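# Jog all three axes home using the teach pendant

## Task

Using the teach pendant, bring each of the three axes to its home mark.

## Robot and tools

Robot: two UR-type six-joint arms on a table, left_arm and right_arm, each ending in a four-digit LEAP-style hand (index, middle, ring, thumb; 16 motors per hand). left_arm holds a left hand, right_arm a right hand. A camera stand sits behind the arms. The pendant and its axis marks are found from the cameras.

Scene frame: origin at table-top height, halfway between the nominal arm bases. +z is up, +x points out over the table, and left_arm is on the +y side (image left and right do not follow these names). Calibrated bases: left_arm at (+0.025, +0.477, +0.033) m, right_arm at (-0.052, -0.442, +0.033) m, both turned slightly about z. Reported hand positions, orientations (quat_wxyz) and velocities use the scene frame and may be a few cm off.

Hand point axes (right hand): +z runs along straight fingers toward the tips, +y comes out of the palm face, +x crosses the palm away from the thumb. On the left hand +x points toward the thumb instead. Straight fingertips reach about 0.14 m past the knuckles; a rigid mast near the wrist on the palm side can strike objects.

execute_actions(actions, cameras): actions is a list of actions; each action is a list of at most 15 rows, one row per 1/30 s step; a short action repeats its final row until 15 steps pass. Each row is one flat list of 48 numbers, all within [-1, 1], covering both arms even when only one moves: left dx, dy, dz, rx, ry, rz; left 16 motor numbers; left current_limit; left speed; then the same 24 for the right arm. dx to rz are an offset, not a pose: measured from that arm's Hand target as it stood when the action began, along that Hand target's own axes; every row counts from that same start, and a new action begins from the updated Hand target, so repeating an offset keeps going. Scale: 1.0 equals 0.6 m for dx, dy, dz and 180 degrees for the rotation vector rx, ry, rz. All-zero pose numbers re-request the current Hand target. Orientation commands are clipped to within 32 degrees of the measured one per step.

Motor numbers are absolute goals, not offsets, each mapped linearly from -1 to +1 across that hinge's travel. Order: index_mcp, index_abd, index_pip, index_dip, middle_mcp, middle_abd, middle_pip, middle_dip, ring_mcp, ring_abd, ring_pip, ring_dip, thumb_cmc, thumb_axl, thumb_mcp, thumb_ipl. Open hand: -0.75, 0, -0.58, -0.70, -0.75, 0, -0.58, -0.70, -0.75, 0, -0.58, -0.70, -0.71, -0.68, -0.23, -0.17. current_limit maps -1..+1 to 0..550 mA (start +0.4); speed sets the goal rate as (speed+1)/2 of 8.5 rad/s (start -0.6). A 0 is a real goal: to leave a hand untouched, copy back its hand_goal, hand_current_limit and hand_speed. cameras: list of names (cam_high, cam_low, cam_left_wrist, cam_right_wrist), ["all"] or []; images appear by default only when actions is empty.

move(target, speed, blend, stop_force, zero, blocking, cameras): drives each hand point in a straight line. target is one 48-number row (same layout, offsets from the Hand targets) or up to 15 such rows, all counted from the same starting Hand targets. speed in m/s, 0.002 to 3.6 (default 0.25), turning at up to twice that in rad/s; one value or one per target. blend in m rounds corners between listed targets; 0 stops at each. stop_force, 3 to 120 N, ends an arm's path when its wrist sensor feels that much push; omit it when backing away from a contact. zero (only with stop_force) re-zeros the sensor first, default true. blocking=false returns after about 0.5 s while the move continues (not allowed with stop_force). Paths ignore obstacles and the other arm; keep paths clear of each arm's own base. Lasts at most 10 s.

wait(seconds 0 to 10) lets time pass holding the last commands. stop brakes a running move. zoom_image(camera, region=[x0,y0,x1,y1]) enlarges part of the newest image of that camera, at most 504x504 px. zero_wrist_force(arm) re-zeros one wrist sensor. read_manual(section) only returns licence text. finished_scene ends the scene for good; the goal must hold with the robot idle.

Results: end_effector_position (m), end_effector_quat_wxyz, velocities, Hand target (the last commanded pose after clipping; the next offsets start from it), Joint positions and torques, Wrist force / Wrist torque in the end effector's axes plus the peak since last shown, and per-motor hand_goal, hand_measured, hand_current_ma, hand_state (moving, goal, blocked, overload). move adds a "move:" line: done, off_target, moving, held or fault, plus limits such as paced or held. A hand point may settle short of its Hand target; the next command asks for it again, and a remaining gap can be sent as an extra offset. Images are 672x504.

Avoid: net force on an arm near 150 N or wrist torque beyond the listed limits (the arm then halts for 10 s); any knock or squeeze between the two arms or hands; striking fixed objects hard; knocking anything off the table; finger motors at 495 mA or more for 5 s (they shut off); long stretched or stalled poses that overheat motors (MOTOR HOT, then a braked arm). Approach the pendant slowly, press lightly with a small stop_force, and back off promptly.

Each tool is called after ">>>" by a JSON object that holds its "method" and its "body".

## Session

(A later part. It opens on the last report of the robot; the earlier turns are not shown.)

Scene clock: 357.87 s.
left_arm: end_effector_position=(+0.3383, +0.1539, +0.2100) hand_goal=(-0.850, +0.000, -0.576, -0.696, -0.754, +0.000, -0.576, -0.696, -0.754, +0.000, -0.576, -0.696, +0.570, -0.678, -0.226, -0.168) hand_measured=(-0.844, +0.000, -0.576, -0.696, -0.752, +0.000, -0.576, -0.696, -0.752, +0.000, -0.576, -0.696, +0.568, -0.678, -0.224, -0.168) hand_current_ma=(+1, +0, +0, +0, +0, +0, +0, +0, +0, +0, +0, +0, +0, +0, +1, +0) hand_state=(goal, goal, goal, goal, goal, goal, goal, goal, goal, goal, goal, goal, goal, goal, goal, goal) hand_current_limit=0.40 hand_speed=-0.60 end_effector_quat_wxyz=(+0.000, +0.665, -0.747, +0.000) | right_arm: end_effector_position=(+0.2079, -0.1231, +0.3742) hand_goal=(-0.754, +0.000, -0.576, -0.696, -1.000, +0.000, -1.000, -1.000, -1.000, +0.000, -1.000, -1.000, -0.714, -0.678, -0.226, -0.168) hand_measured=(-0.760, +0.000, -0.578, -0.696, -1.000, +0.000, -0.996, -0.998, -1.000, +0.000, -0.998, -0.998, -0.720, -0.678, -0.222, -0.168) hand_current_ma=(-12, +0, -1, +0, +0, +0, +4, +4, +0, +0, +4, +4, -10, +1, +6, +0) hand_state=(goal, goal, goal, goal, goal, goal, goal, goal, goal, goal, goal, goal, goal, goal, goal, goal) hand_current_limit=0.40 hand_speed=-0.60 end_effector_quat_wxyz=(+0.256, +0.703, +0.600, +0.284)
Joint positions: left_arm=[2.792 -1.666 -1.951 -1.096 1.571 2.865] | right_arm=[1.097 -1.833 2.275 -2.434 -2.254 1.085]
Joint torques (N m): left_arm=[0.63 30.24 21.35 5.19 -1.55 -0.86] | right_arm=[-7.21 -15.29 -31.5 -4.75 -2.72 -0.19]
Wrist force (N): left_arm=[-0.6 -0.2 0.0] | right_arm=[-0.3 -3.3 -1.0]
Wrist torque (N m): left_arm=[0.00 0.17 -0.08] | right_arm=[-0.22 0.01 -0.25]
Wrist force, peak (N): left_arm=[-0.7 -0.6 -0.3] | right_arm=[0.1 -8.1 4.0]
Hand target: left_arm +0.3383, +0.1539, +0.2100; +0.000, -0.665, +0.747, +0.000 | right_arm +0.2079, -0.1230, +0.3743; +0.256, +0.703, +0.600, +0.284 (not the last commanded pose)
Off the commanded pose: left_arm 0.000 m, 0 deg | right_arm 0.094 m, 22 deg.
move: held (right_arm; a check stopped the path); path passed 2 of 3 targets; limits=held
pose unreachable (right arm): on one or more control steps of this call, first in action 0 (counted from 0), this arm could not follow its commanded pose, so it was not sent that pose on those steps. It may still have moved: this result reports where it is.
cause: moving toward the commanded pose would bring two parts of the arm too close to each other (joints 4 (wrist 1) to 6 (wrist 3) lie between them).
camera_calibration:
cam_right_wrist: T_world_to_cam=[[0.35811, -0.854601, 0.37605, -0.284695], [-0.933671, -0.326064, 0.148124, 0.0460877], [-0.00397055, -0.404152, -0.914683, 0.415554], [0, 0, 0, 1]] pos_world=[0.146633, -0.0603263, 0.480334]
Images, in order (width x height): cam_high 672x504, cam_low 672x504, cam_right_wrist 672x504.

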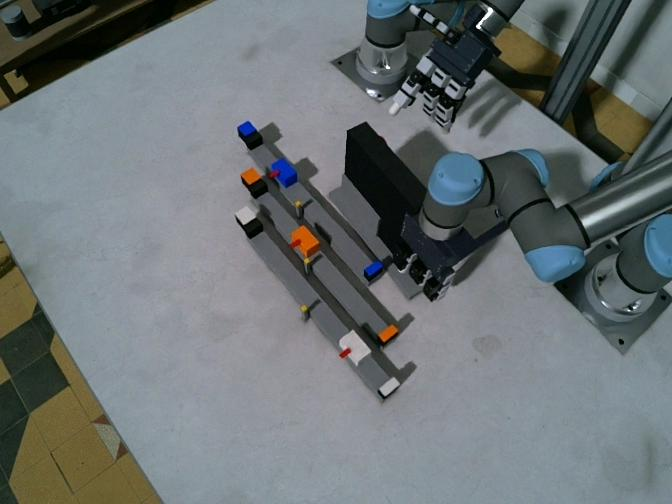

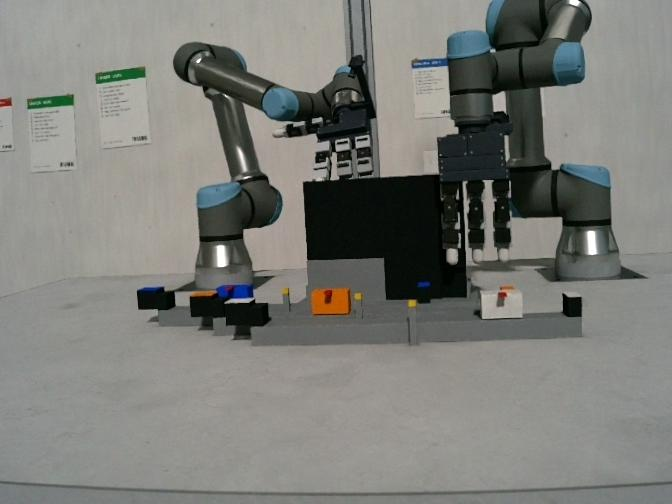

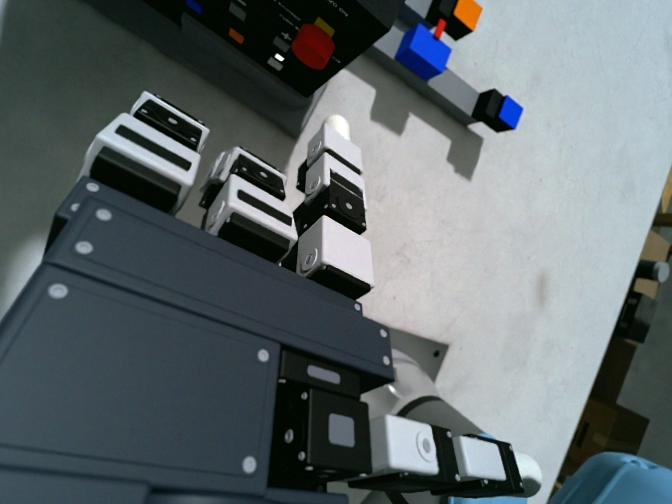

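>>> {"method": "move", "body": {"target": [[0, 0, 0, 0, 0, 0, -0.85, 0, -0.576, -0.696, -0.754, 0, -0.576, -0.696, -0.754, 0, -0.576, -0.696, 0.571, -0.678, -0.226, -0.168, 0.4, -0.6, 0, 0, 0, 0, 0, 0, -0.754, 0, -0.576, -0.696, -1, 0, -1, -1, -1, 0, -1, -1, 0.571, -0.678, -0.226, -0.168, 0.4, -0.6], [0, 0, 0, 0, 0, 0, -0.85, 0, -0.576, -0.696, -0.754, 0, -0.576, -0.696, -0.754, 0, -0.576, -0.696, 0.571, -0.678, -0.226, -0.168, 0.4, -0.6, 0.2382, -0.165, 0.0805, -0.1108, 0.0143, -0.0463, -0.754, 0, -0.576, -0.696, -1, 0, -1, -1, -1, 0, -1, -1, 0.571, -0.678, -0.226, -0.168, 0.4, -0.6]], "speed": 0.2, "cameras": ["cam_high", "cam_low", "cam_right_wrist"]}}

>>> {"method": "zoom_image", "body": {"camera": "cam_right_wrist", "region": [150, 0, 550, 250]}}

Scene clock: 389.33 s.
left_arm: end_effector_position=(+0.3383, +0.1539, +0.2100) hand_goal=(-0.850, +0.000, -0.576, -0.696, -0.754, +0.000, -0.576, -0.696, -0.754, +0.000, -0.576, -0.696, +0.570, -0.678, -0.226, -0.168) hand_measured=(-0.844, +0.000, -0.576, -0.696, -0.752, +0.000, -0.576, -0.696, -0.752, +0.000, -0.576, -0.696, +0.568, -0.678, -0.224, -0.168) hand_current_ma=(+1, +0, +0, +0, +0, +0, +0, +0, +0, +0, +0, +0, +0, +0, +1, +0) hand_state=(goal, goal, goal, goal, goal, goal, goal, goal, goal, goal, goal, goal, goal, goal, goal, goal) hand_current_limit=0.40 hand_speed=-0.60 end_effector_quat_wxyz=(+0.000, +0.665, -0.747, +0.000) | right_arm: end_effector_position=(+0.2046, -0.1034, +0.3621) hand_goal=(-0.754, +0.000, -0.576, -0.696, -1.000, +0.000, -1.000, -1.000, -1.000, +0.000, -1.000, -1.000, +0.570, -0.678, -0.226, -0.168) hand_measured=(-0.762, +0.000, -0.578, -0.696, -1.000, +0.000, -0.998, -0.998, -1.000, +0.000, -0.998, -0.998, -0.518, -0.688, -0.130, -0.144) hand_current_ma=(-14, +0, -2, +0, +0, +0, +3, +4, +0, +0, +2, +4, -385, -25, +385, +77) hand_state=(goal, goal, goal, goal, goal, goal, goal, goal, goal, goal, goal, goal, blocked, goal, blocked, blocked) hand_current_limit=0.40 hand_speed=-0.60 end_effector_quat_wxyz=(+0.272, +0.690, +0.601, +0.296)
Joint positions: left_arm=[2.792 -1.666 -1.951 -1.096 1.571 2.865] | right_arm=[1.142 -1.751 2.278 -2.516 -2.308 1.098]
Joint torques (N m): left_arm=[-8.48 18.83 25.13 4.97 -1.42 -1.35] | right_arm=[3.96 -7.72 -30.37 -4.52 -3.06 -2.7]
Wrist force (N): left_arm=[-0.6 -0.1 -0.2] | right_arm=[0.2 -7.4 4.5]
Wrist torque (N m): left_arm=[0.03 0.17 -0.09] | right_arm=[-0.91 0.57 0.21]
Wrist force, peak (N): left_arm=[-1.1 -0.4 -0.3] | right_arm=[2.0 -14.8 11.1]
Hand target: left_arm +0.3383, +0.1539, +0.2100; +0.000, -0.665, +0.747, +0.000 | right_arm +0.2046, -0.1033, +0.3622; +0.272, +0.690, +0.601, +0.296 (not the last commanded pose)
Off the commanded pose: left_arm 0.000 m, 0 deg | right_arm 0.157 m, 19 deg.
move: held (right_arm; a check stopped the path); path passed 1 of 2 targets; limits=held
pose unreachable (right arm): on one or more control steps of this call, first in action 0 (counted from 0), this arm could not follow its commanded pose, so it was not sent that pose on those steps. It may still have moved: this result reports where it is.
cause: moving toward the commanded pose would bring two parts of the arm too close to each other (joints 4 (wrist 1) to 6 (wrist 3) lie between them).
camera_calibration:
cam_right_wrist: T_world_to_cam=[[0.353324, -0.843813, 0.403908, -0.270124], [-0.934626, -0.337065, 0.113407, 0.0628179], [0.0404493, -0.417572, -0.907743, 0.399399], [0, 0, 0, 1]] pos_world=[0.137997, -0.0399818, 0.464533]
Images, in order (width x height): cam_high 672x504, cam_low 672x504, cam_right_wrist 672x504.

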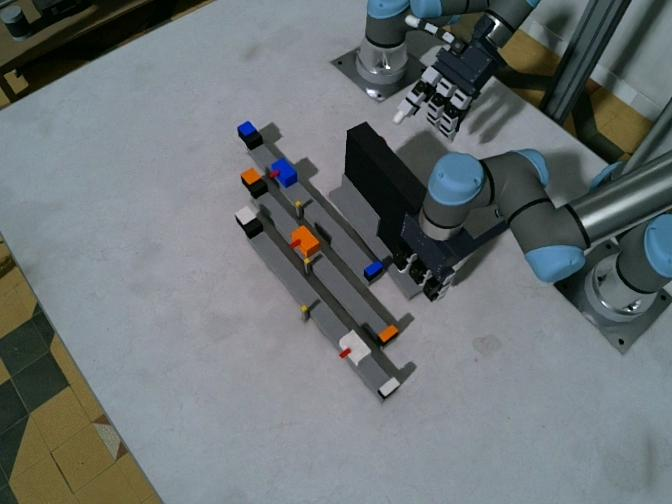

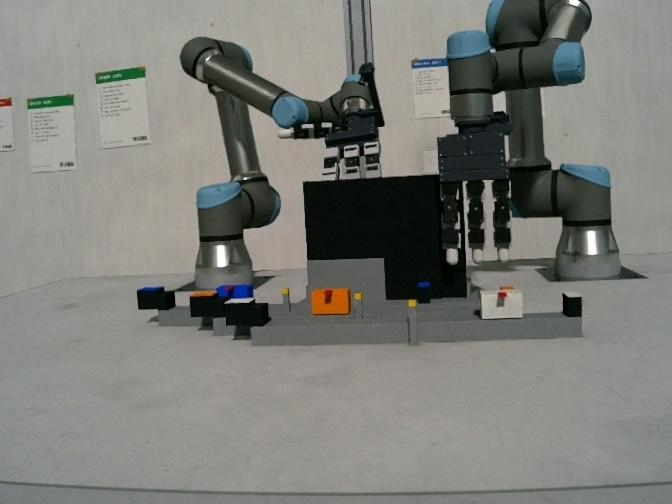

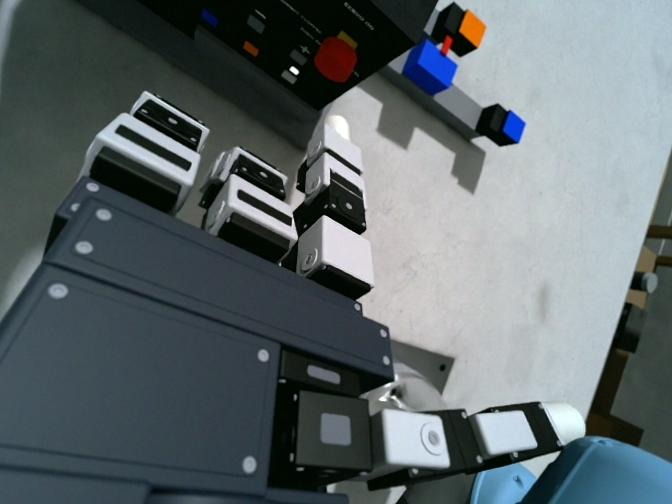

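Scaled by 1.260 from the camera's 672x504 image, which has a finer 960x720 frame.

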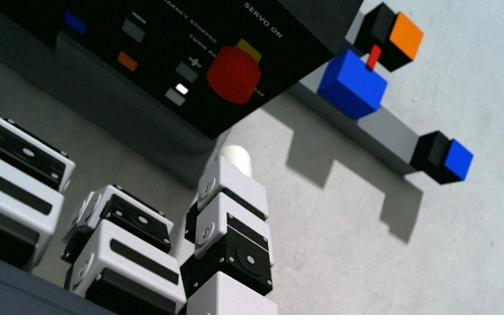

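>>> {"method": "move", "body": {"target": [[0, 0, 0, 0, 0, 0, -0.85, 0, -0.576, -0.696, -0.754, 0, -0.576, -0.696, -0.754, 0, -0.576, -0.696, 0.571, -0.678, -0.226, -0.168, 0.4, -0.6, 0, 0, 0, 0, 0, 0, -0.754, 0, -0.576, -0.696, -1, 0, -1, -1, -1, 0, -1, -1, -0.714, -0.678, -0.226, -0.168, 0.4, -0.6], [0, 0, 0, 0, 0, 0, -0.85, 0, -0.576, -0.696, -0.754, 0, -0.576, -0.696, -0.754, 0, -0.576, -0.696, 0.571, -0.678, -0.226, -0.168, 0.4, -0.6, -0.144, 0.1417, -0.0063, 0.125, -0.016, 0.053, -0.754, 0, -0.576, -0.696, -1, 0, -1, -1, -1, 0, -1, -1, 0.571, -0.678, -0.226, -0.168, 0.4, -0.6]], "speed": 0.2, "cameras": ["cam_high", "cam_right_wrist"]}}

Scene clock: 398.03 s.
left_arm: end_effector_position=(+0.3383, +0.1539, +0.2100) hand_goal=(-0.850, +0.000, -0.576, -0.696, -0.754, +0.000, -0.576, -0.696, -0.754, +0.000, -0.576, -0.696, +0.570, -0.678, -0.226, -0.168) hand_measured=(-0.844, +0.000, -0.576, -0.696, -0.752, +0.000, -0.576, -0.696, -0.752, +0.000, -0.576, -0.696, +0.568, -0.678, -0.224, -0.168) hand_current_ma=(+1, +0, +0, +0, +0, +0, +0, +0, +0, +0, +0, +0, +0, +0, +1, +0) hand_state=(goal, goal, goal, goal, goal, goal, goal, goal, goal, goal, goal, goal, goal, goal, goal, goal) hand_current_limit=0.40 hand_speed=-0.60 end_effector_quat_wxyz=(+0.000, +0.665, -0.747, +0.000) | right_arm: end_effector_position=(+0.2500, -0.1999, +0.4198) hand_goal=(-0.754, +0.000, -0.576, -0.696, -1.000, +0.000, -1.000, -1.000, -1.000, +0.000, -1.000, -1.000, +0.570, -0.678, -0.226, -0.168) hand_measured=(-0.762, +0.000, -0.578, -0.696, -1.000, +0.000, -0.998, -0.998, -1.000, +0.000, -0.998, -0.998, +0.566, -0.680, -0.216, -0.164) hand_current_ma=(-13, +0, -2, +0, +0, +0, +3, +4, +0, +0, +2, +4, -7, -3, +22, +7) hand_state=(goal, goal, goal, goal, goal, goal, goal, goal, goal, goal, goal, goal, goal, goal, goal, goal) hand_current_limit=0.40 hand_speed=-0.60 end_effector_quat_wxyz=(+0.122, +0.785, +0.582, +0.178)
Joint positions: left_arm=[2.792 -1.666 -1.951 -1.096 1.571 2.865] | right_arm=[0.706 -2.057 2.079 -1.946 -1.828 0.937]
Joint torques (N m): left_arm=[-8.36 16.05 25.84 4.39 -1.31 -1.29] | right_arm=[-7.98 3.63 -29.99 -0.98 0.69 -2.33]
Wrist force (N): left_arm=[-0.5 -0.2 -0.2] | right_arm=[-1.0 -3.4 -0.7]
Wrist torque (N m): left_arm=[0.02 0.14 -0.07] | right_arm=[-0.28 0.00 -0.31]
Wrist force, peak (N): left_arm=[-0.8 -0.3 -0.3] | right_arm=[0.0 -8.8 5.3]
Hand target: left_arm +0.3383, +0.1539, +0.2100; +0.000, -0.665, +0.747, +0.000 | right_arm +0.2500, -0.1999, +0.4198; +0.122, +0.785, +0.582, +0.178
Off the commanded pose: left_arm 0.000 m, 0 deg | right_arm 0.000 m, 0 deg.
move: done
camera_calibration:
cam_right_wrist: T_world_to_cam=[[0.358034, -0.922119, 0.146657, -0.299749], [-0.861771, -0.265891, 0.432033, -0.0715782], [-0.359391, -0.281068, -0.889853, 0.529387], [0, 0, 0, 1]] pos_world=[0.235893, -0.146643, 0.545961]
Images, in order (width x height): cam_high 672x504, cam_right_wrist 672x504.

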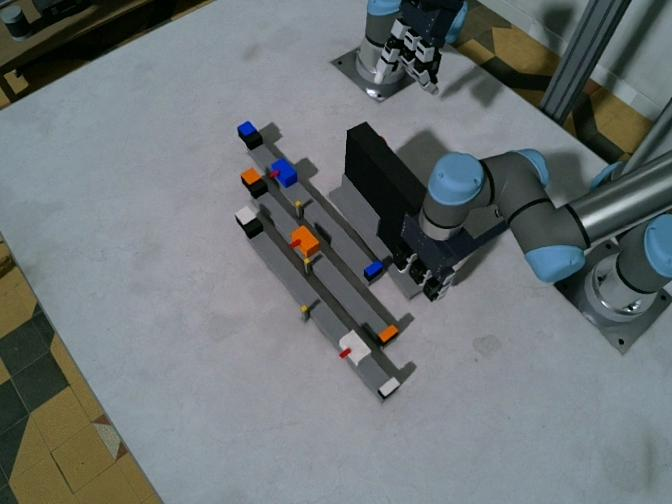

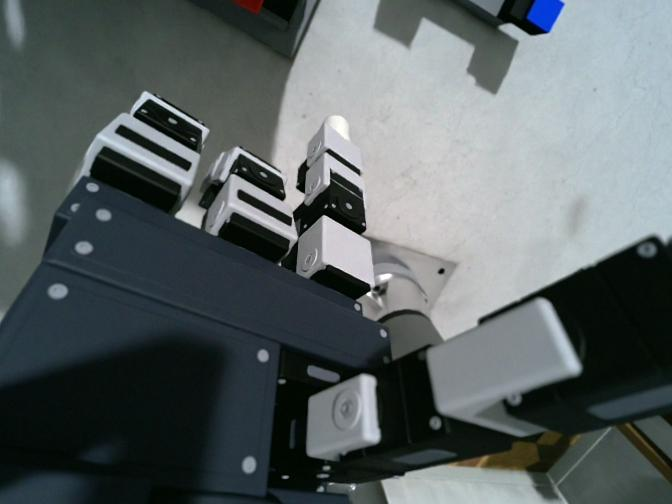

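>>> {"method": "move", "body": {"target": [0, 0, 0, 0, 0, 0, -0.85, 0, -0.576, -0.696, -0.754, 0, -0.576, -0.696, -0.754, 0, -0.576, -0.696, 0.571, -0.678, -0.226, -0.168, 0.4, -0.6, 0.313, -0.2917, 0.1698, -0.2251, 0.0288, -0.0955, -0.754, 0, -0.576, -0.696, -1, 0, -1, -1, -1, 0, -1, -1, 0.571, -0.678, -0.226, -0.168, 0.4, -0.6], "speed": 0.2, "cameras": ["cam_high", "cam_low", "cam_right_wrist"]}}

>>> {"method": "zoom_image", "body": {"camera": "cam_right_wrist", "region": [150, 0, 550, 250]}}

Scene clock: 406.03 s.
left_arm: end_effector_position=(+0.3383, +0.1539, +0.2100) hand_goal=(-0.850, +0.000, -0.576, -0.696, -0.754, +0.000, -0.576, -0.696, -0.754, +0.000, -0.576, -0.696, +0.570, -0.678, -0.226, -0.168) hand_measured=(-0.844, +0.000, -0.576, -0.696, -0.752, +0.000, -0.576, -0.696, -0.752, +0.000, -0.576, -0.696, +0.568, -0.678, -0.224, -0.168) hand_current_ma=(+1, +0, +0, +0, +0, +0, +0, +0, +0, +0, +0, +0, +0, +0, +1, +0) hand_state=(goal, goal, goal, goal, goal, goal, goal, goal, goal, goal, goal, goal, goal, goal, goal, goal) hand_current_limit=0.40 hand_speed=-0.60 end_effector_quat_wxyz=(+0.000, +0.665, -0.747, +0.000) | right_arm: end_effector_position=(+0.1896, +0.0327, +0.2837) hand_goal=(-0.754, +0.000, -0.576, -0.696, -1.000, +0.000, -1.000, -1.000, -1.000, +0.000, -1.000, -1.000, +0.570, -0.678, -0.226, -0.168) hand_measured=(-0.762, +0.000, -0.578, -0.696, -1.000, +0.000, -0.998, -0.998, -1.000, +0.000, -0.998, -0.998, +0.568, -0.680, -0.220, -0.164) hand_current_ma=(-13, +0, -2, +0, +0, +0, +3, +4, +0, +0, +2, +4, -2, -3, +14, +6) hand_state=(goal, goal, goal, goal, goal, goal, goal, goal, goal, goal, goal, goal, goal, goal, goal, goal) hand_current_limit=0.40 hand_speed=-0.60 end_effector_quat_wxyz=(+0.383, +0.592, +0.597, +0.382)
Joint positions: left_arm=[2.792 -1.666 -1.951 -1.096 1.571 2.865] | right_arm=[1.323 -1.134 2.133 -3.097 -2.642 0.978]
Joint torques (N m): left_arm=[-8.37 15.32 25.52 3.85 -0.85 -1.24] | right_arm=[-3.57 -28.14 -8.13 -3.45 -2.84 1.32]
Wrist force (N): left_arm=[-0.4 -0.4 -0.3] | right_arm=[-1.8 -3.5 -1.3]
Wrist torque (N m): left_arm=[0.01 0.13 -0.06] | right_arm=[-0.13 0.20 -0.41]
Wrist force, peak (N): left_arm=[-0.9 -0.2 -0.2] | right_arm=[-1.2 -5.0 -0.9]
Hand target: left_arm +0.3383, +0.1539, +0.2100; +0.000, -0.665, +0.747, +0.000 | right_arm +0.1896, +0.0327, +0.2837; +0.383, +0.592, +0.597, +0.382
Off the commanded pose: left_arm 0.000 m, 0 deg | right_arm 0.000 m, 0 deg.
move: done
camera_calibration:
cam_right_wrist: T_world_to_cam=[[0.272164, -0.762635, 0.586783, -0.157461], [-0.894617, -0.425125, -0.137585, 0.170038], [0.354383, -0.487501, -0.79797, 0.297292], [0, 0, 0, 1]] pos_world=[0.0896189, 0.0971316, 0.35302]
Images, in order (width x height): cam_high 672x504, cam_low 672x504, cam_right_wrist 672x504.

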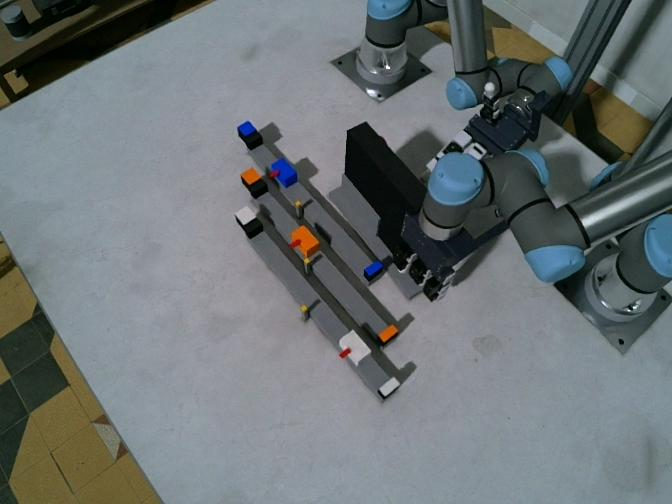

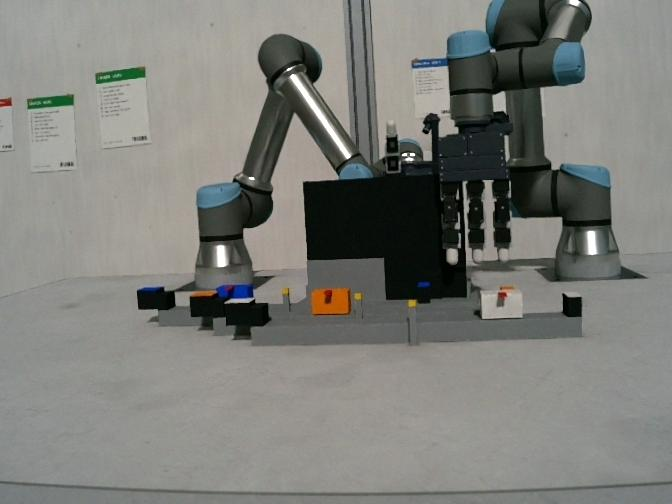

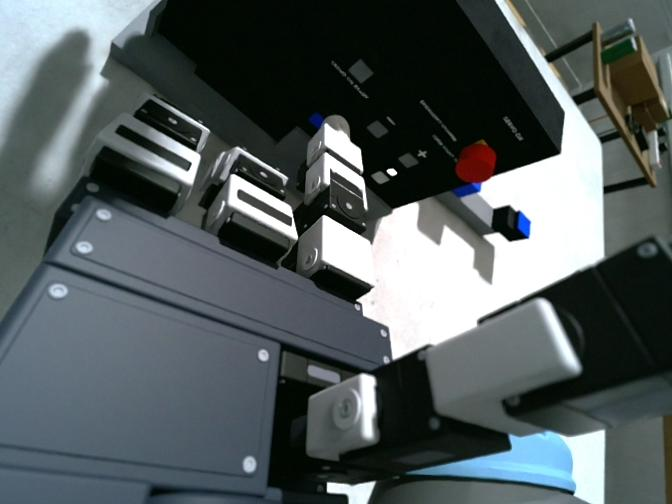

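Scaled by 1.260 from the camera's 672x504 image, which has a finer 960x720 frame.

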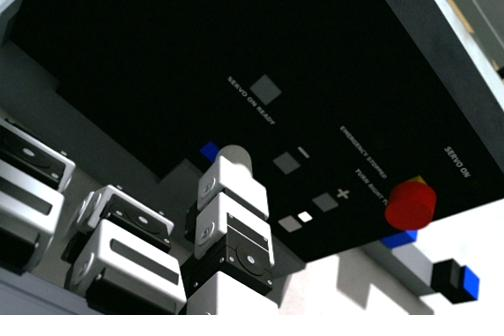

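>>> {"method": "move", "body": {"target": [0, 0, 0, 0, 0, 0, -0.85, 0, -0.576, -0.696, -0.754, 0, -0.576, -0.696, -0.754, 0, -0.576, -0.696, 0.571, -0.678, -0.226, -0.168, 0.4, -0.6, -0.0117, 0.0212, 0.071, 0, 0, 0, -0.754, 0, -0.576, -0.696, -1, 0, -1, -1, -1, 0, -1, -1, 0.571, -0.678, -0.226, -0.168, 0.4, -0.6], "speed": 0.1, "stop_force": 5, "cameras": ["cam_right_wrist"]}}

>>> {"method": "zoom_image", "body": {"camera": "cam_right_wrist", "region": [230, 0, 480, 200]}}

Scene clock: 421.90 s.
left_arm: end_effector_position=(+0.3383, +0.1539, +0.2100) hand_goal=(-0.850, +0.000, -0.576, -0.696, -0.754, +0.000, -0.576, -0.696, -0.754, +0.000, -0.576, -0.696, +0.570, -0.678, -0.226, -0.168) hand_measured=(-0.844, +0.000, -0.576, -0.696, -0.752, +0.000, -0.576, -0.696, -0.752, +0.000, -0.576, -0.696, +0.568, -0.678, -0.224, -0.168) hand_current_ma=(+1, +0, +0, +0, +0, +0, +0, +0, +0, +0, +0, +0, +0, +0, +1, +0) hand_state=(goal, goal, goal, goal, goal, goal, goal, goal, goal, goal, goal, goal, goal, goal, goal, goal) hand_current_limit=0.40 hand_speed=-0.60 end_effector_quat_wxyz=(+0.000, +0.665, -0.747, +0.000) | right_arm: end_effector_position=(+0.2337, +0.0259, +0.2777) hand_goal=(-0.754, +0.000, -0.576, -0.696, -1.000, +0.000, -1.000, -1.000, -1.000, +0.000, -1.000, -1.000, +0.570, -0.678, -0.226, -0.168) hand_measured=(-0.762, +0.000, -0.578, -0.696, -1.000, +0.000, -0.998, -0.998, -1.000, +0.000, -0.998, -0.998, +0.568, -0.680, -0.220, -0.166) hand_current_ma=(-13, +0, -2, +0, +0, +0, +3, +4, +0, +0, +2, +4, -2, -3, +13, +5) hand_state=(goal, goal, goal, goal, goal, goal, goal, goal, goal, goal, goal, goal, goal, goal, goal, goal) hand_current_limit=0.40 hand_speed=-0.60 end_effector_quat_wxyz=(+0.383, +0.592, +0.597, +0.382)
Joint positions: left_arm=[2.792 -1.666 -1.951 -1.096 1.571 2.865] | right_arm=[1.23 -1.091 2.133 -3.273 -2.59 0.825]
Joint torques (N m): left_arm=[-8.17 15.38 25.46 3.57 -0.75 -1.22] | right_arm=[-4.93 -46.84 -12 -4.55 -0.45 -2.51]
Wrist force (N): left_arm=[-0.6 -0.1 -0.1] | right_arm=[-1.6 -3.2 -1.3]
Wrist torque (N m): left_arm=[0.02 0.16 -0.08] | right_arm=[-0.10 0.15 -0.43]
Wrist force, peak (N): left_arm=[-0.7 -0.3 -0.4] | right_arm=[-1.8 -4.0 -2.3]
Hand target: left_arm +0.3383, +0.1539, +0.2100; +0.000, -0.665, +0.747, +0.000 | right_arm +0.2337, +0.0259, +0.2776; +0.383, +0.592, +0.597, +0.382
Off the commanded pose: left_arm 0.000 m, 0 deg | right_arm 0.000 m, 0 deg.
move: done
camera_calibration:
cam_right_wrist: T_world_to_cam=[[0.272059, -0.762685, 0.586767, -0.171046], [-0.894649, -0.425035, -0.137654, 0.205781], [0.354384, -0.487501, -0.79797, 0.273481], [0, 0, 0, 1]] pos_world=[0.133719, 0.0903319, 0.34692]
Images, in order (width x height): cam_right_wrist 672x504.

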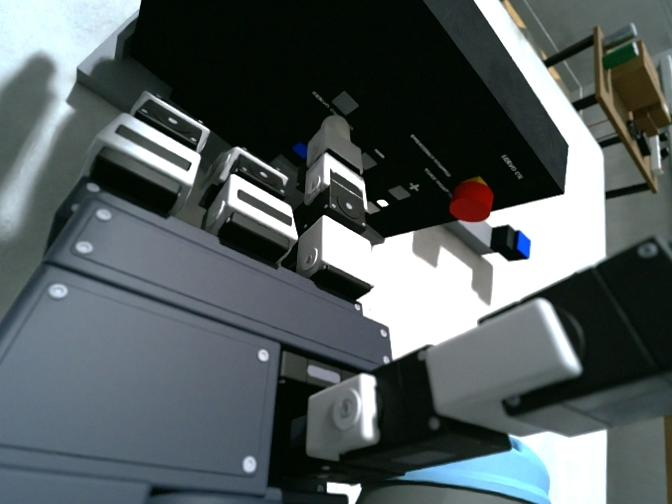

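Scaled by 2.016 from the camera's 672x504 image, which has a finer 960x720 frame.

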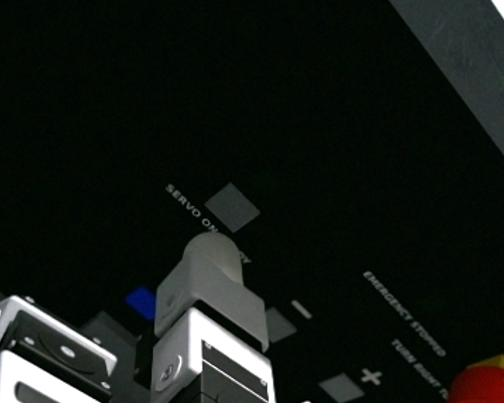

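>>> {"method": "move", "body": {"target": [0, 0, 0, 0, 0, 0, -0.85, 0, -0.576, -0.696, -0.754, 0, -0.576, -0.696, -0.754, 0, -0.576, -0.696, 0.571, -0.678, -0.226, -0.168, 0.4, -0.6, -0.0038, 0.014, 0.0301, 0, 0, 0, -0.754, 0, -0.576, -0.696, -1, 0, -1, -1, -1, 0, -1, -1, 0.571, -0.678, -0.226, -0.168, 0.4, -0.6], "speed": 0.02, "stop_force": 4, "cameras": ["cam_right_wrist"]}}

>>> {"method": "zoom_image", "body": {"camera": "cam_right_wrist", "region": [230, 0, 480, 200]}}

Scene clock: 429.00 s.
left_arm: end_effector_position=(+0.3383, +0.1539, +0.2100) hand_goal=(-0.850, +0.000, -0.576, -0.696, -0.754, +0.000, -0.576, -0.696, -0.754, +0.000, -0.576, -0.696, +0.570, -0.678, -0.226, -0.168) hand_measured=(-0.844, +0.000, -0.576, -0.696, -0.752, +0.000, -0.576, -0.696, -0.752, +0.000, -0.576, -0.696, +0.568, -0.678, -0.224, -0.168) hand_current_ma=(+1, +0, +0, +0, +0, +0, +0, +0, +0, +0, +0, +0, +0, +0, +1, +0) hand_state=(goal, goal, goal, goal, goal, goal, goal, goal, goal, goal, goal, goal, goal, goal, goal, goal) hand_current_limit=0.40 hand_speed=-0.60 end_effector_quat_wxyz=(+0.000, +0.665, -0.747, +0.000) | right_arm: end_effector_position=(+0.2435, +0.0248, +0.2777) hand_goal=(-0.754, +0.000, -0.576, -0.696, -1.000, +0.000, -1.000, -1.000, -1.000, +0.000, -1.000, -1.000, +0.570, -0.678, -0.226, -0.168) hand_measured=(-0.764, +0.000, -0.576, -0.696, -1.000, +0.000, -0.998, -0.998, -1.000, +0.000, -0.998, -0.998, +0.568, -0.680, -0.220, -0.166) hand_current_ma=(-17, +0, +0, +1, +0, +0, +3, +4, +0, +0, +2, +4, -2, -3, +13, +5) hand_state=(goal, goal, goal, goal, goal, goal, goal, goal, goal, goal, goal, goal, goal, goal, goal, goal) hand_current_limit=0.40 hand_speed=-0.60 end_effector_quat_wxyz=(+0.383, +0.592, +0.597, +0.382)
Joint positions: left_arm=[2.792 -1.666 -1.951 -1.096 1.571 2.865] | right_arm=[1.21 -1.084 2.129 -3.301 -2.577 0.796]
Joint torques (N m): left_arm=[-8.31 14.84 25.65 3.17 -0.53 -1.19] | right_arm=[-3.19 -45.71 -0.76 -4.27 -0.68 -2.32]
Wrist force (N): left_arm=[-0.5 0.2 -0.4] | right_arm=[-1.2 -3.6 -5.2]
Wrist torque (N m): left_arm=[0.09 0.14 -0.08] | right_arm=[0.18 0.07 -0.39]
Wrist force, peak (N): left_arm=[-0.9 -0.3 0.1] | right_arm=[-1.9 -3.3 -5.9]
Hand target: left_arm +0.3383, +0.1539, +0.2100; +0.000, -0.665, +0.747, +0.000 | right_arm +0.2435, +0.0248, +0.2777; +0.383, +0.592, +0.597, +0.382 (not the last commanded pose)
Off the commanded pose: left_arm 0.000 m, 0 deg | right_arm 0.010 m, 0 deg.
move: contact (right_arm)
camera_calibration:
cam_right_wrist: T_world_to_cam=[[0.272043, -0.762692, 0.586765, -0.174606], [-0.894654, -0.425022, -0.137665, 0.214098], [0.354384, -0.4875, -0.79797, 0.269551], [0, 0, 0, 1]] pos_world=[0.143519, 0.0892319, 0.34702]
Images, in order (width x height): cam_right_wrist 672x504.

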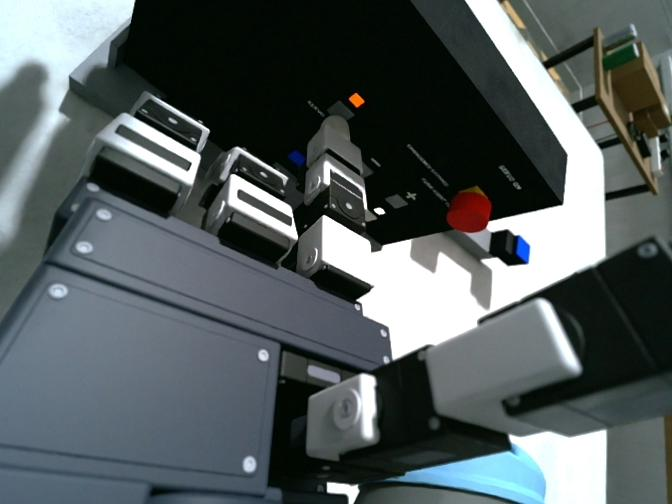

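Scaled by 2.016 from the camera's 672x504 image, which has a finer 960x720 frame.

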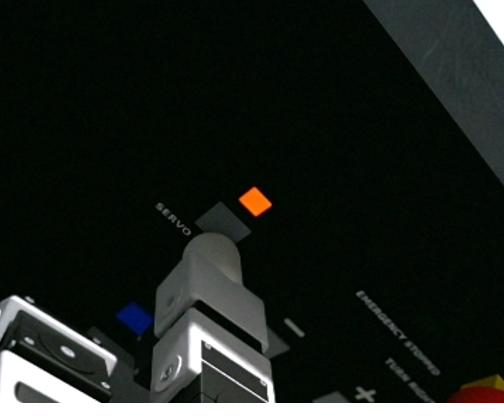

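>>> {"method": "move", "body": {"target": [0, 0, 0, 0, 0, 0, -0.85, 0, -0.576, -0.696, -0.754, 0, -0.576, -0.696, -0.754, 0, -0.576, -0.696, 0.571, -0.678, -0.226, -0.168, 0.4, -0.6, 0.0038, -0.014, -0.0301, 0, 0, 0, -0.754, 0, -0.576, -0.696, -1, 0, -1, -1, -1, 0, -1, -1, 0.571, -0.678, -0.226, -0.168, 0.4, -0.6], "speed": 0.05, "cameras": ["cam_right_wrist", "cam_high"]}}

>>> {"method": "wait", "body": {"seconds": 0.6, "cameras": ["cam_right_wrist"]}}

Scene clock: 432.57 s.
left_arm: end_effector_position=(+0.3383, +0.1539, +0.2100) hand_goal=(-0.850, +0.000, -0.576, -0.696, -0.754, +0.000, -0.576, -0.696, -0.754, +0.000, -0.576, -0.696, +0.570, -0.678, -0.226, -0.168) hand_measured=(-0.844, +0.000, -0.576, -0.696, -0.752, +0.000, -0.576, -0.696, -0.752, +0.000, -0.576, -0.696, +0.568, -0.678, -0.224, -0.168) hand_current_ma=(+1, +0, +0, +0, +0, +0, +0, +0, +0, +0, +0, +0, +0, +0, +1, +0) hand_state=(goal, goal, goal, goal, goal, goal, goal, goal, goal, goal, goal, goal, goal, goal, goal, goal) hand_current_limit=0.40 hand_speed=-0.60 end_effector_quat_wxyz=(+0.000, +0.665, -0.747, +0.000) | right_arm: end_effector_position=(+0.2235, +0.0269, +0.2776) hand_goal=(-0.754, +0.000, -0.576, -0.696, -1.000, +0.000, -1.000, -1.000, -1.000, +0.000, -1.000, -1.000, +0.570, -0.678, -0.226, -0.168) hand_measured=(-0.764, +0.000, -0.576, -0.696, -1.000, +0.000, -0.998, -0.998, -1.000, +0.000, -0.998, -0.998, +0.568, -0.680, -0.220, -0.166) hand_current_ma=(-17, +0, +0, +1, +0, +0, +3, +4, +0, +0, +2, +4, -2, -3, +13, +5) hand_state=(goal, goal, goal, goal, goal, goal, goal, goal, goal, goal, goal, goal, goal, goal, goal, goal) hand_current_limit=0.40 hand_speed=-0.60 end_effector_quat_wxyz=(+0.383, +0.592, +0.597, +0.382)
Joint positions: left_arm=[2.792 -1.666 -1.951 -1.096 1.571 2.865] | right_arm=[1.251 -1.098 2.136 -3.241 -2.602 0.857]
Joint torques (N m): left_arm=[-8.77 14.31 25.16 2.9 -0.37 -1.25] | right_arm=[-8.67 -27.73 -15.65 -4.51 -0.25 -2.16]
Wrist force (N): left_arm=[-0.5 -0.4 -0.2] | right_arm=[-1.8 -3.1 -1.3]
Wrist torque (N m): left_arm=[-0.02 0.14 -0.07] | right_arm=[-0.10 0.17 -0.36]
Wrist force, peak (N): left_arm=[-0.7 -0.2 -0.5] | right_arm=[-1.1 -4.7 -5.0]
Hand target: left_arm +0.3383, +0.1539, +0.2100; +0.000, -0.665, +0.747, +0.000 | right_arm +0.2236, +0.0270, +0.2776; +0.383, +0.592, +0.597, +0.382
Off the commanded pose: left_arm 0.000 m, 0 deg | right_arm 0.000 m, 0 deg.
move: done
camera_calibration:
cam_right_wrist: T_world_to_cam=[[0.27199, -0.762717, 0.586757, -0.16752], [-0.894669, -0.424977, -0.1377, 0.197183], [0.354384, -0.4875, -0.79797, 0.277547], [0, 0, 0, 1]] pos_world=[0.123619, 0.091332, 0.34692]
Images, in order (width x height): cam_high 672x504, cam_right_wrist 672x504.

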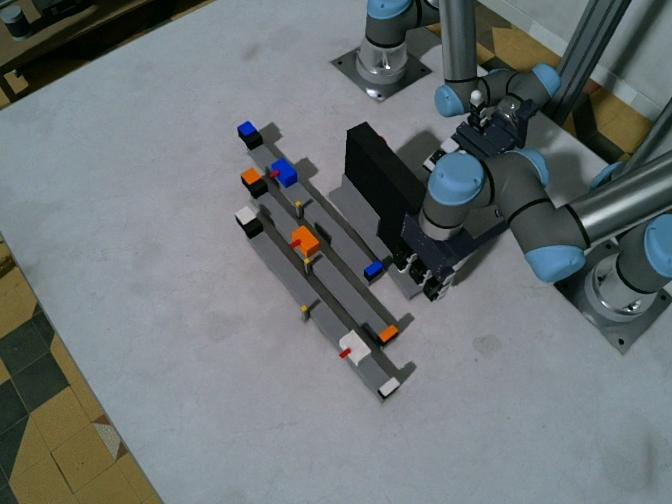

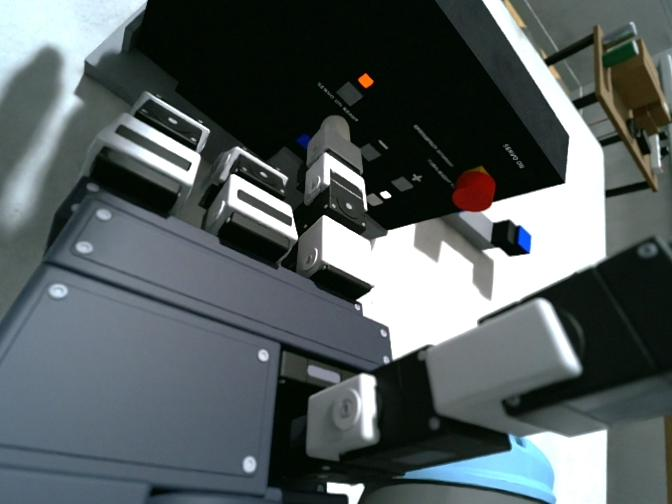

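Scene clock: 433.17 s.
left_arm: end_effector_position=(+0.3383, +0.1539, +0.2100) hand_goal=(-0.850, +0.000, -0.576, -0.696, -0.754, +0.000, -0.576, -0.696, -0.754, +0.000, -0.576, -0.696, +0.570, -0.678, -0.226, -0.168) hand_measured=(-0.844, +0.000, -0.576, -0.696, -0.752, +0.000, -0.576, -0.696, -0.752, +0.000, -0.576, -0.696, +0.568, -0.678, -0.224, -0.168) hand_current_ma=(+1, +0, +0, +0, +0, +0, +0, +0, +0, +0, +0, +0, +0, +0, +1, +0) hand_state=(goal, goal, goal, goal, goal, goal, goal, goal, goal, goal, goal, goal, goal, goal, goal, goal) hand_current_limit=0.40 hand_speed=-0.60 end_effector_quat_wxyz=(+0.000, +0.665, -0.747, +0.000) | right_arm: end_effector_position=(+0.2236, +0.0270, +0.2776) hand_goal=(-0.754, +0.000, -0.576, -0.696, -1.000, +0.000, -1.000, -1.000, -1.000, +0.000, -1.000, -1.000, +0.570, -0.678, -0.226, -0.168) hand_measured=(-0.764, +0.000, -0.576, -0.696, -1.000, +0.000, -0.998, -0.998, -1.000, +0.000, -0.998, -0.998, +0.568, -0.680, -0.220, -0.166) hand_current_ma=(-17, +0, +0, +1, +0, +0, +3, +4, +0, +0, +2, +4, -2, -3, +13, +5) hand_state=(goal, goal, goal, goal, goal, goal, goal, goal, goal, goal, goal, goal, goal, goal, goal, goal) hand_current_limit=0.40 hand_speed=-0.60 end_effector_quat_wxyz=(+0.383, +0.592, +0.597, +0.382)
Joint positions: left_arm=[2.792 -1.666 -1.951 -1.096 1.571 2.865] | right_arm=[1.251 -1.098 2.136 -3.241 -2.602 0.857]
Joint torques (N m): left_arm=[-8.35 14.34 25.28 2.85 -0.28 -1.31] | right_arm=[-8.21 -29.41 -23.61 -4.23 -0.11 -1.91]
Wrist force (N): left_arm=[-0.7 -0.3 -0.1] | right_arm=[-1.7 -3.6 -1.2]
Wrist torque (N m): left_arm=[0.01 0.17 -0.08] | right_arm=[-0.15 0.17 -0.37]
Wrist force, peak (N): left_arm=[-0.6 -0.3 -0.5] | right_arm=[-1.9 -3.7 -1.3]
Hand target: left_arm +0.3383, +0.1539, +0.2100; +0.000, -0.665, +0.747, +0.000 | right_arm +0.2236, +0.0270, +0.2776; +0.383, +0.592, +0.597, +0.382
Off the commanded pose: left_arm 0.000 m, 0 deg | right_arm 0.000 m, 0 deg.
wait: 0.60 s; at rest by 0.17 s
camera_calibration:
cam_right_wrist: T_world_to_cam=[[0.272043, -0.762692, 0.586765, -0.167397], [-0.894654, -0.425022, -0.137665, 0.197202], [0.354384, -0.4875, -0.79797, 0.277516], [0, 0, 0, 1]] pos_world=[0.123619, 0.0914319, 0.34682]
Images, in order (width x height): cam_right_wrist 672x504.

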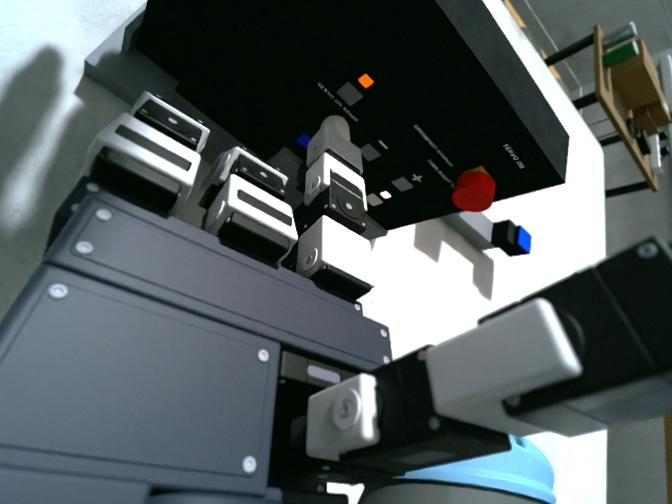

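>>> {"method": "move", "body": {"target": [0, 0, 0, 0, 0, 0, -1, 0, -0.576, 0.464, -0.754, 0, -0.576, -0.696, -0.754, 0, -0.576, -0.696, 0.571, -0.678, 0.1685, 0.373, 0.0, -0.75, 0, 0, 0, 0, 0, 0, -0.754, 0, -0.576, -0.696, -1, 0, -1, -1, -1, 0, -1, -1, 0.571, -0.678, -0.226, -0.168, 0.4, -0.6], "cameras": ["cam_high", "cam_low", "cam_left_wrist", "cam_right_wrist"]}}

>>> {"method": "zoom_image", "body": {"camera": "cam_left_wrist", "region": [50, 50, 550, 450]}}

>>> {"method": "zoom_image", "body": {"camera": "cam_high", "region": [370, 130, 490, 310]}}

>>> {"method": "zoom_image", "body": {"camera": "cam_low", "region": [400, 120, 540, 320]}}

Scene clock: 447.37 s.
left_arm: end_effector_position=(+0.3383, +0.1539, +0.2100) hand_goal=(-1.000, +0.000, -0.576, +0.464, -0.754, +0.000, -0.576, -0.696, -0.754, +0.000, -0.576, -0.696, +0.570, -0.678, +0.168, +0.372) hand_measured=(-0.990, +0.000, -0.576, +0.460, -0.752, +0.000, -0.576, -0.696, -0.752, +0.000, -0.576, -0.696, +0.568, -0.678, +0.168, +0.370) hand_current_ma=(+3, +0, +0, +0, +0, +0, +0, +0, +0, +0, +0, +0, +0, +0, +0, +0) hand_state=(goal, goal, goal, goal, goal, goal, goal, goal, goal, goal, goal, goal, goal, goal, goal, goal) hand_current_limit=0.00 hand_speed=-0.75 end_effector_quat_wxyz=(+0.000, +0.665, -0.747, +0.000) | right_arm: end_effector_position=(+0.2236, +0.0270, +0.2776) hand_goal=(-0.754, +0.000, -0.576, -0.696, -1.000, +0.000, -1.000, -1.000, -1.000, +0.000, -1.000, -1.000, +0.570, -0.678, -0.226, -0.168) hand_measured=(-0.764, +0.000, -0.576, -0.696, -1.000, +0.000, -0.998, -0.998, -1.000, +0.000, -0.998, -0.998, +0.568, -0.680, -0.220, -0.166) hand_current_ma=(-17, +0, +0, +1, +0, +0, +3, +4, +0, +0, +2, +4, -2, -3, +13, +5) hand_state=(goal, goal, goal, goal, goal, goal, goal, goal, goal, goal, goal, goal, goal, goal, goal, goal) hand_current_limit=0.40 hand_speed=-0.60 end_effector_quat_wxyz=(+0.383, +0.592, +0.597, +0.382)
Joint positions: left_arm=[2.792 -1.666 -1.951 -1.096 1.571 2.865] | right_arm=[1.251 -1.098 2.136 -3.241 -2.602 0.857]
Joint torques (N m): left_arm=[-8.24 14.79 24.96 2.45 -0.15 -1.24] | right_arm=[-8.5 -28.12 -21.06 -4.54 -0.08 -2.58]
Wrist force (N): left_arm=[-0.4 0.0 -0.3] | right_arm=[-1.7 -3.2 -1.4]
Wrist torque (N m): left_arm=[0.03 0.14 -0.07] | right_arm=[-0.12 0.16 -0.35]
Wrist force, peak (N): left_arm=[-0.9 -0.4 -0.2] | right_arm=[-1.9 -3.7 -1.2]
Hand target: left_arm +0.3383, +0.1539, +0.2100; +0.000, -0.665, +0.747, +0.000 | right_arm +0.2236, +0.0270, +0.2776; +0.383, +0.592, +0.597, +0.382
Off the commanded pose: left_arm 0.000 m, 0 deg | right_arm 0.000 m, 0 deg.
move: done
camera_calibration:
cam_left_wrist: T_world_to_cam=[[0.74513, 0.666865, 0.00851882, -0.386382], [0.451572, -0.513886, 0.729386, -0.275085], [0.49078, -0.53964, -0.684049, 0.179917], [0, 0, 0, 1]] pos_world=[0.323825, 0.213393, 0.327007]
cam_right_wrist: T_world_to_cam=[[0.272043, -0.762692, 0.586765, -0.167397], [-0.894654, -0.425022, -0.137665, 0.197202], [0.354384, -0.4875, -0.79797, 0.277516], [0, 0, 0, 1]] pos_world=[0.123619, 0.0914319, 0.34682]

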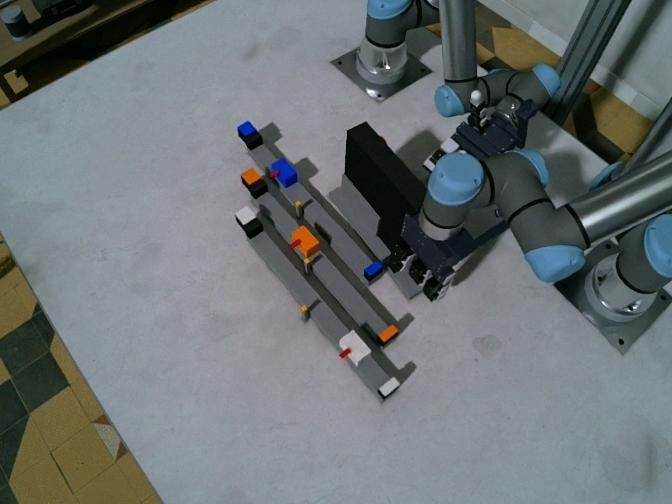

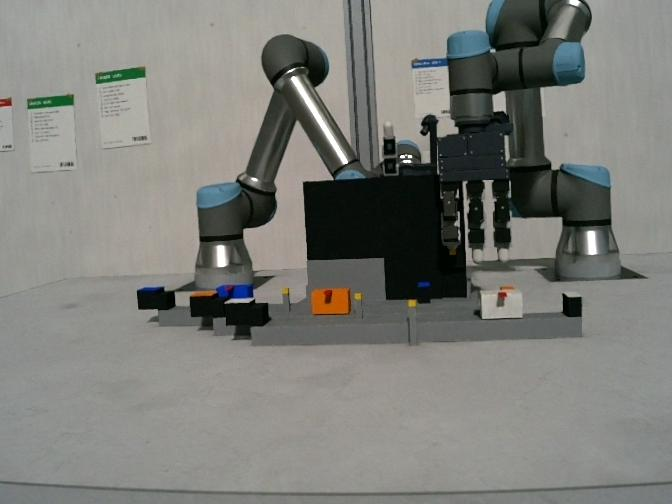

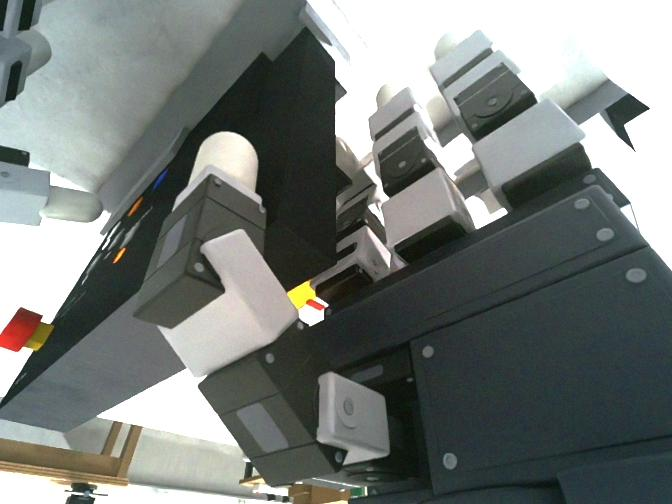

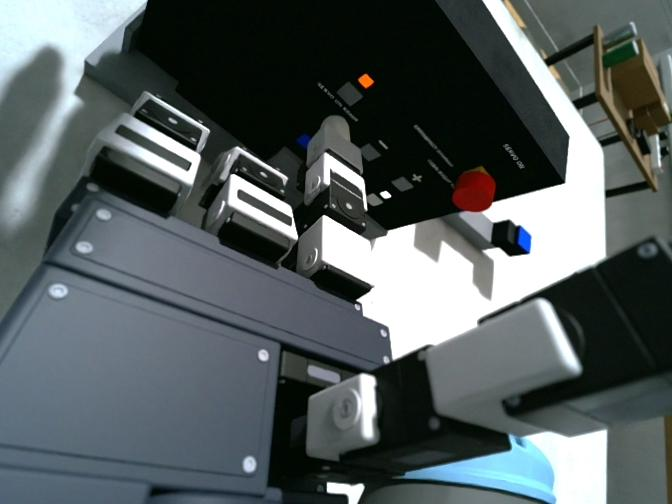

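Scaled by 1.008 from the camera's 672x504 image, which has a finer 960x720 frame.

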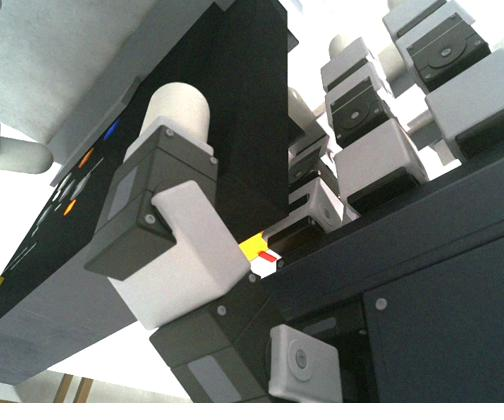

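Scaled by 2.800 from the camera's 672x504 image, which has a finer 960x720 frame.

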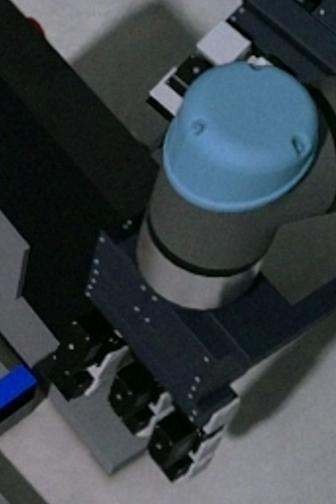

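Scaled by 2.520 from the camera's 672x504 image, which has a finer 960x720 frame.

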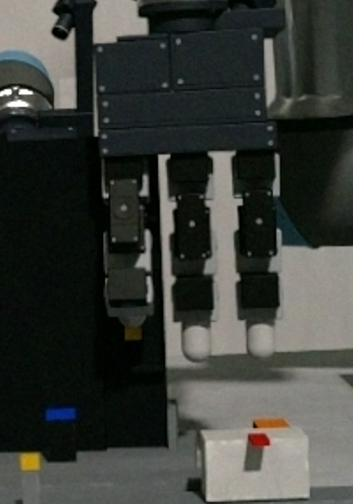

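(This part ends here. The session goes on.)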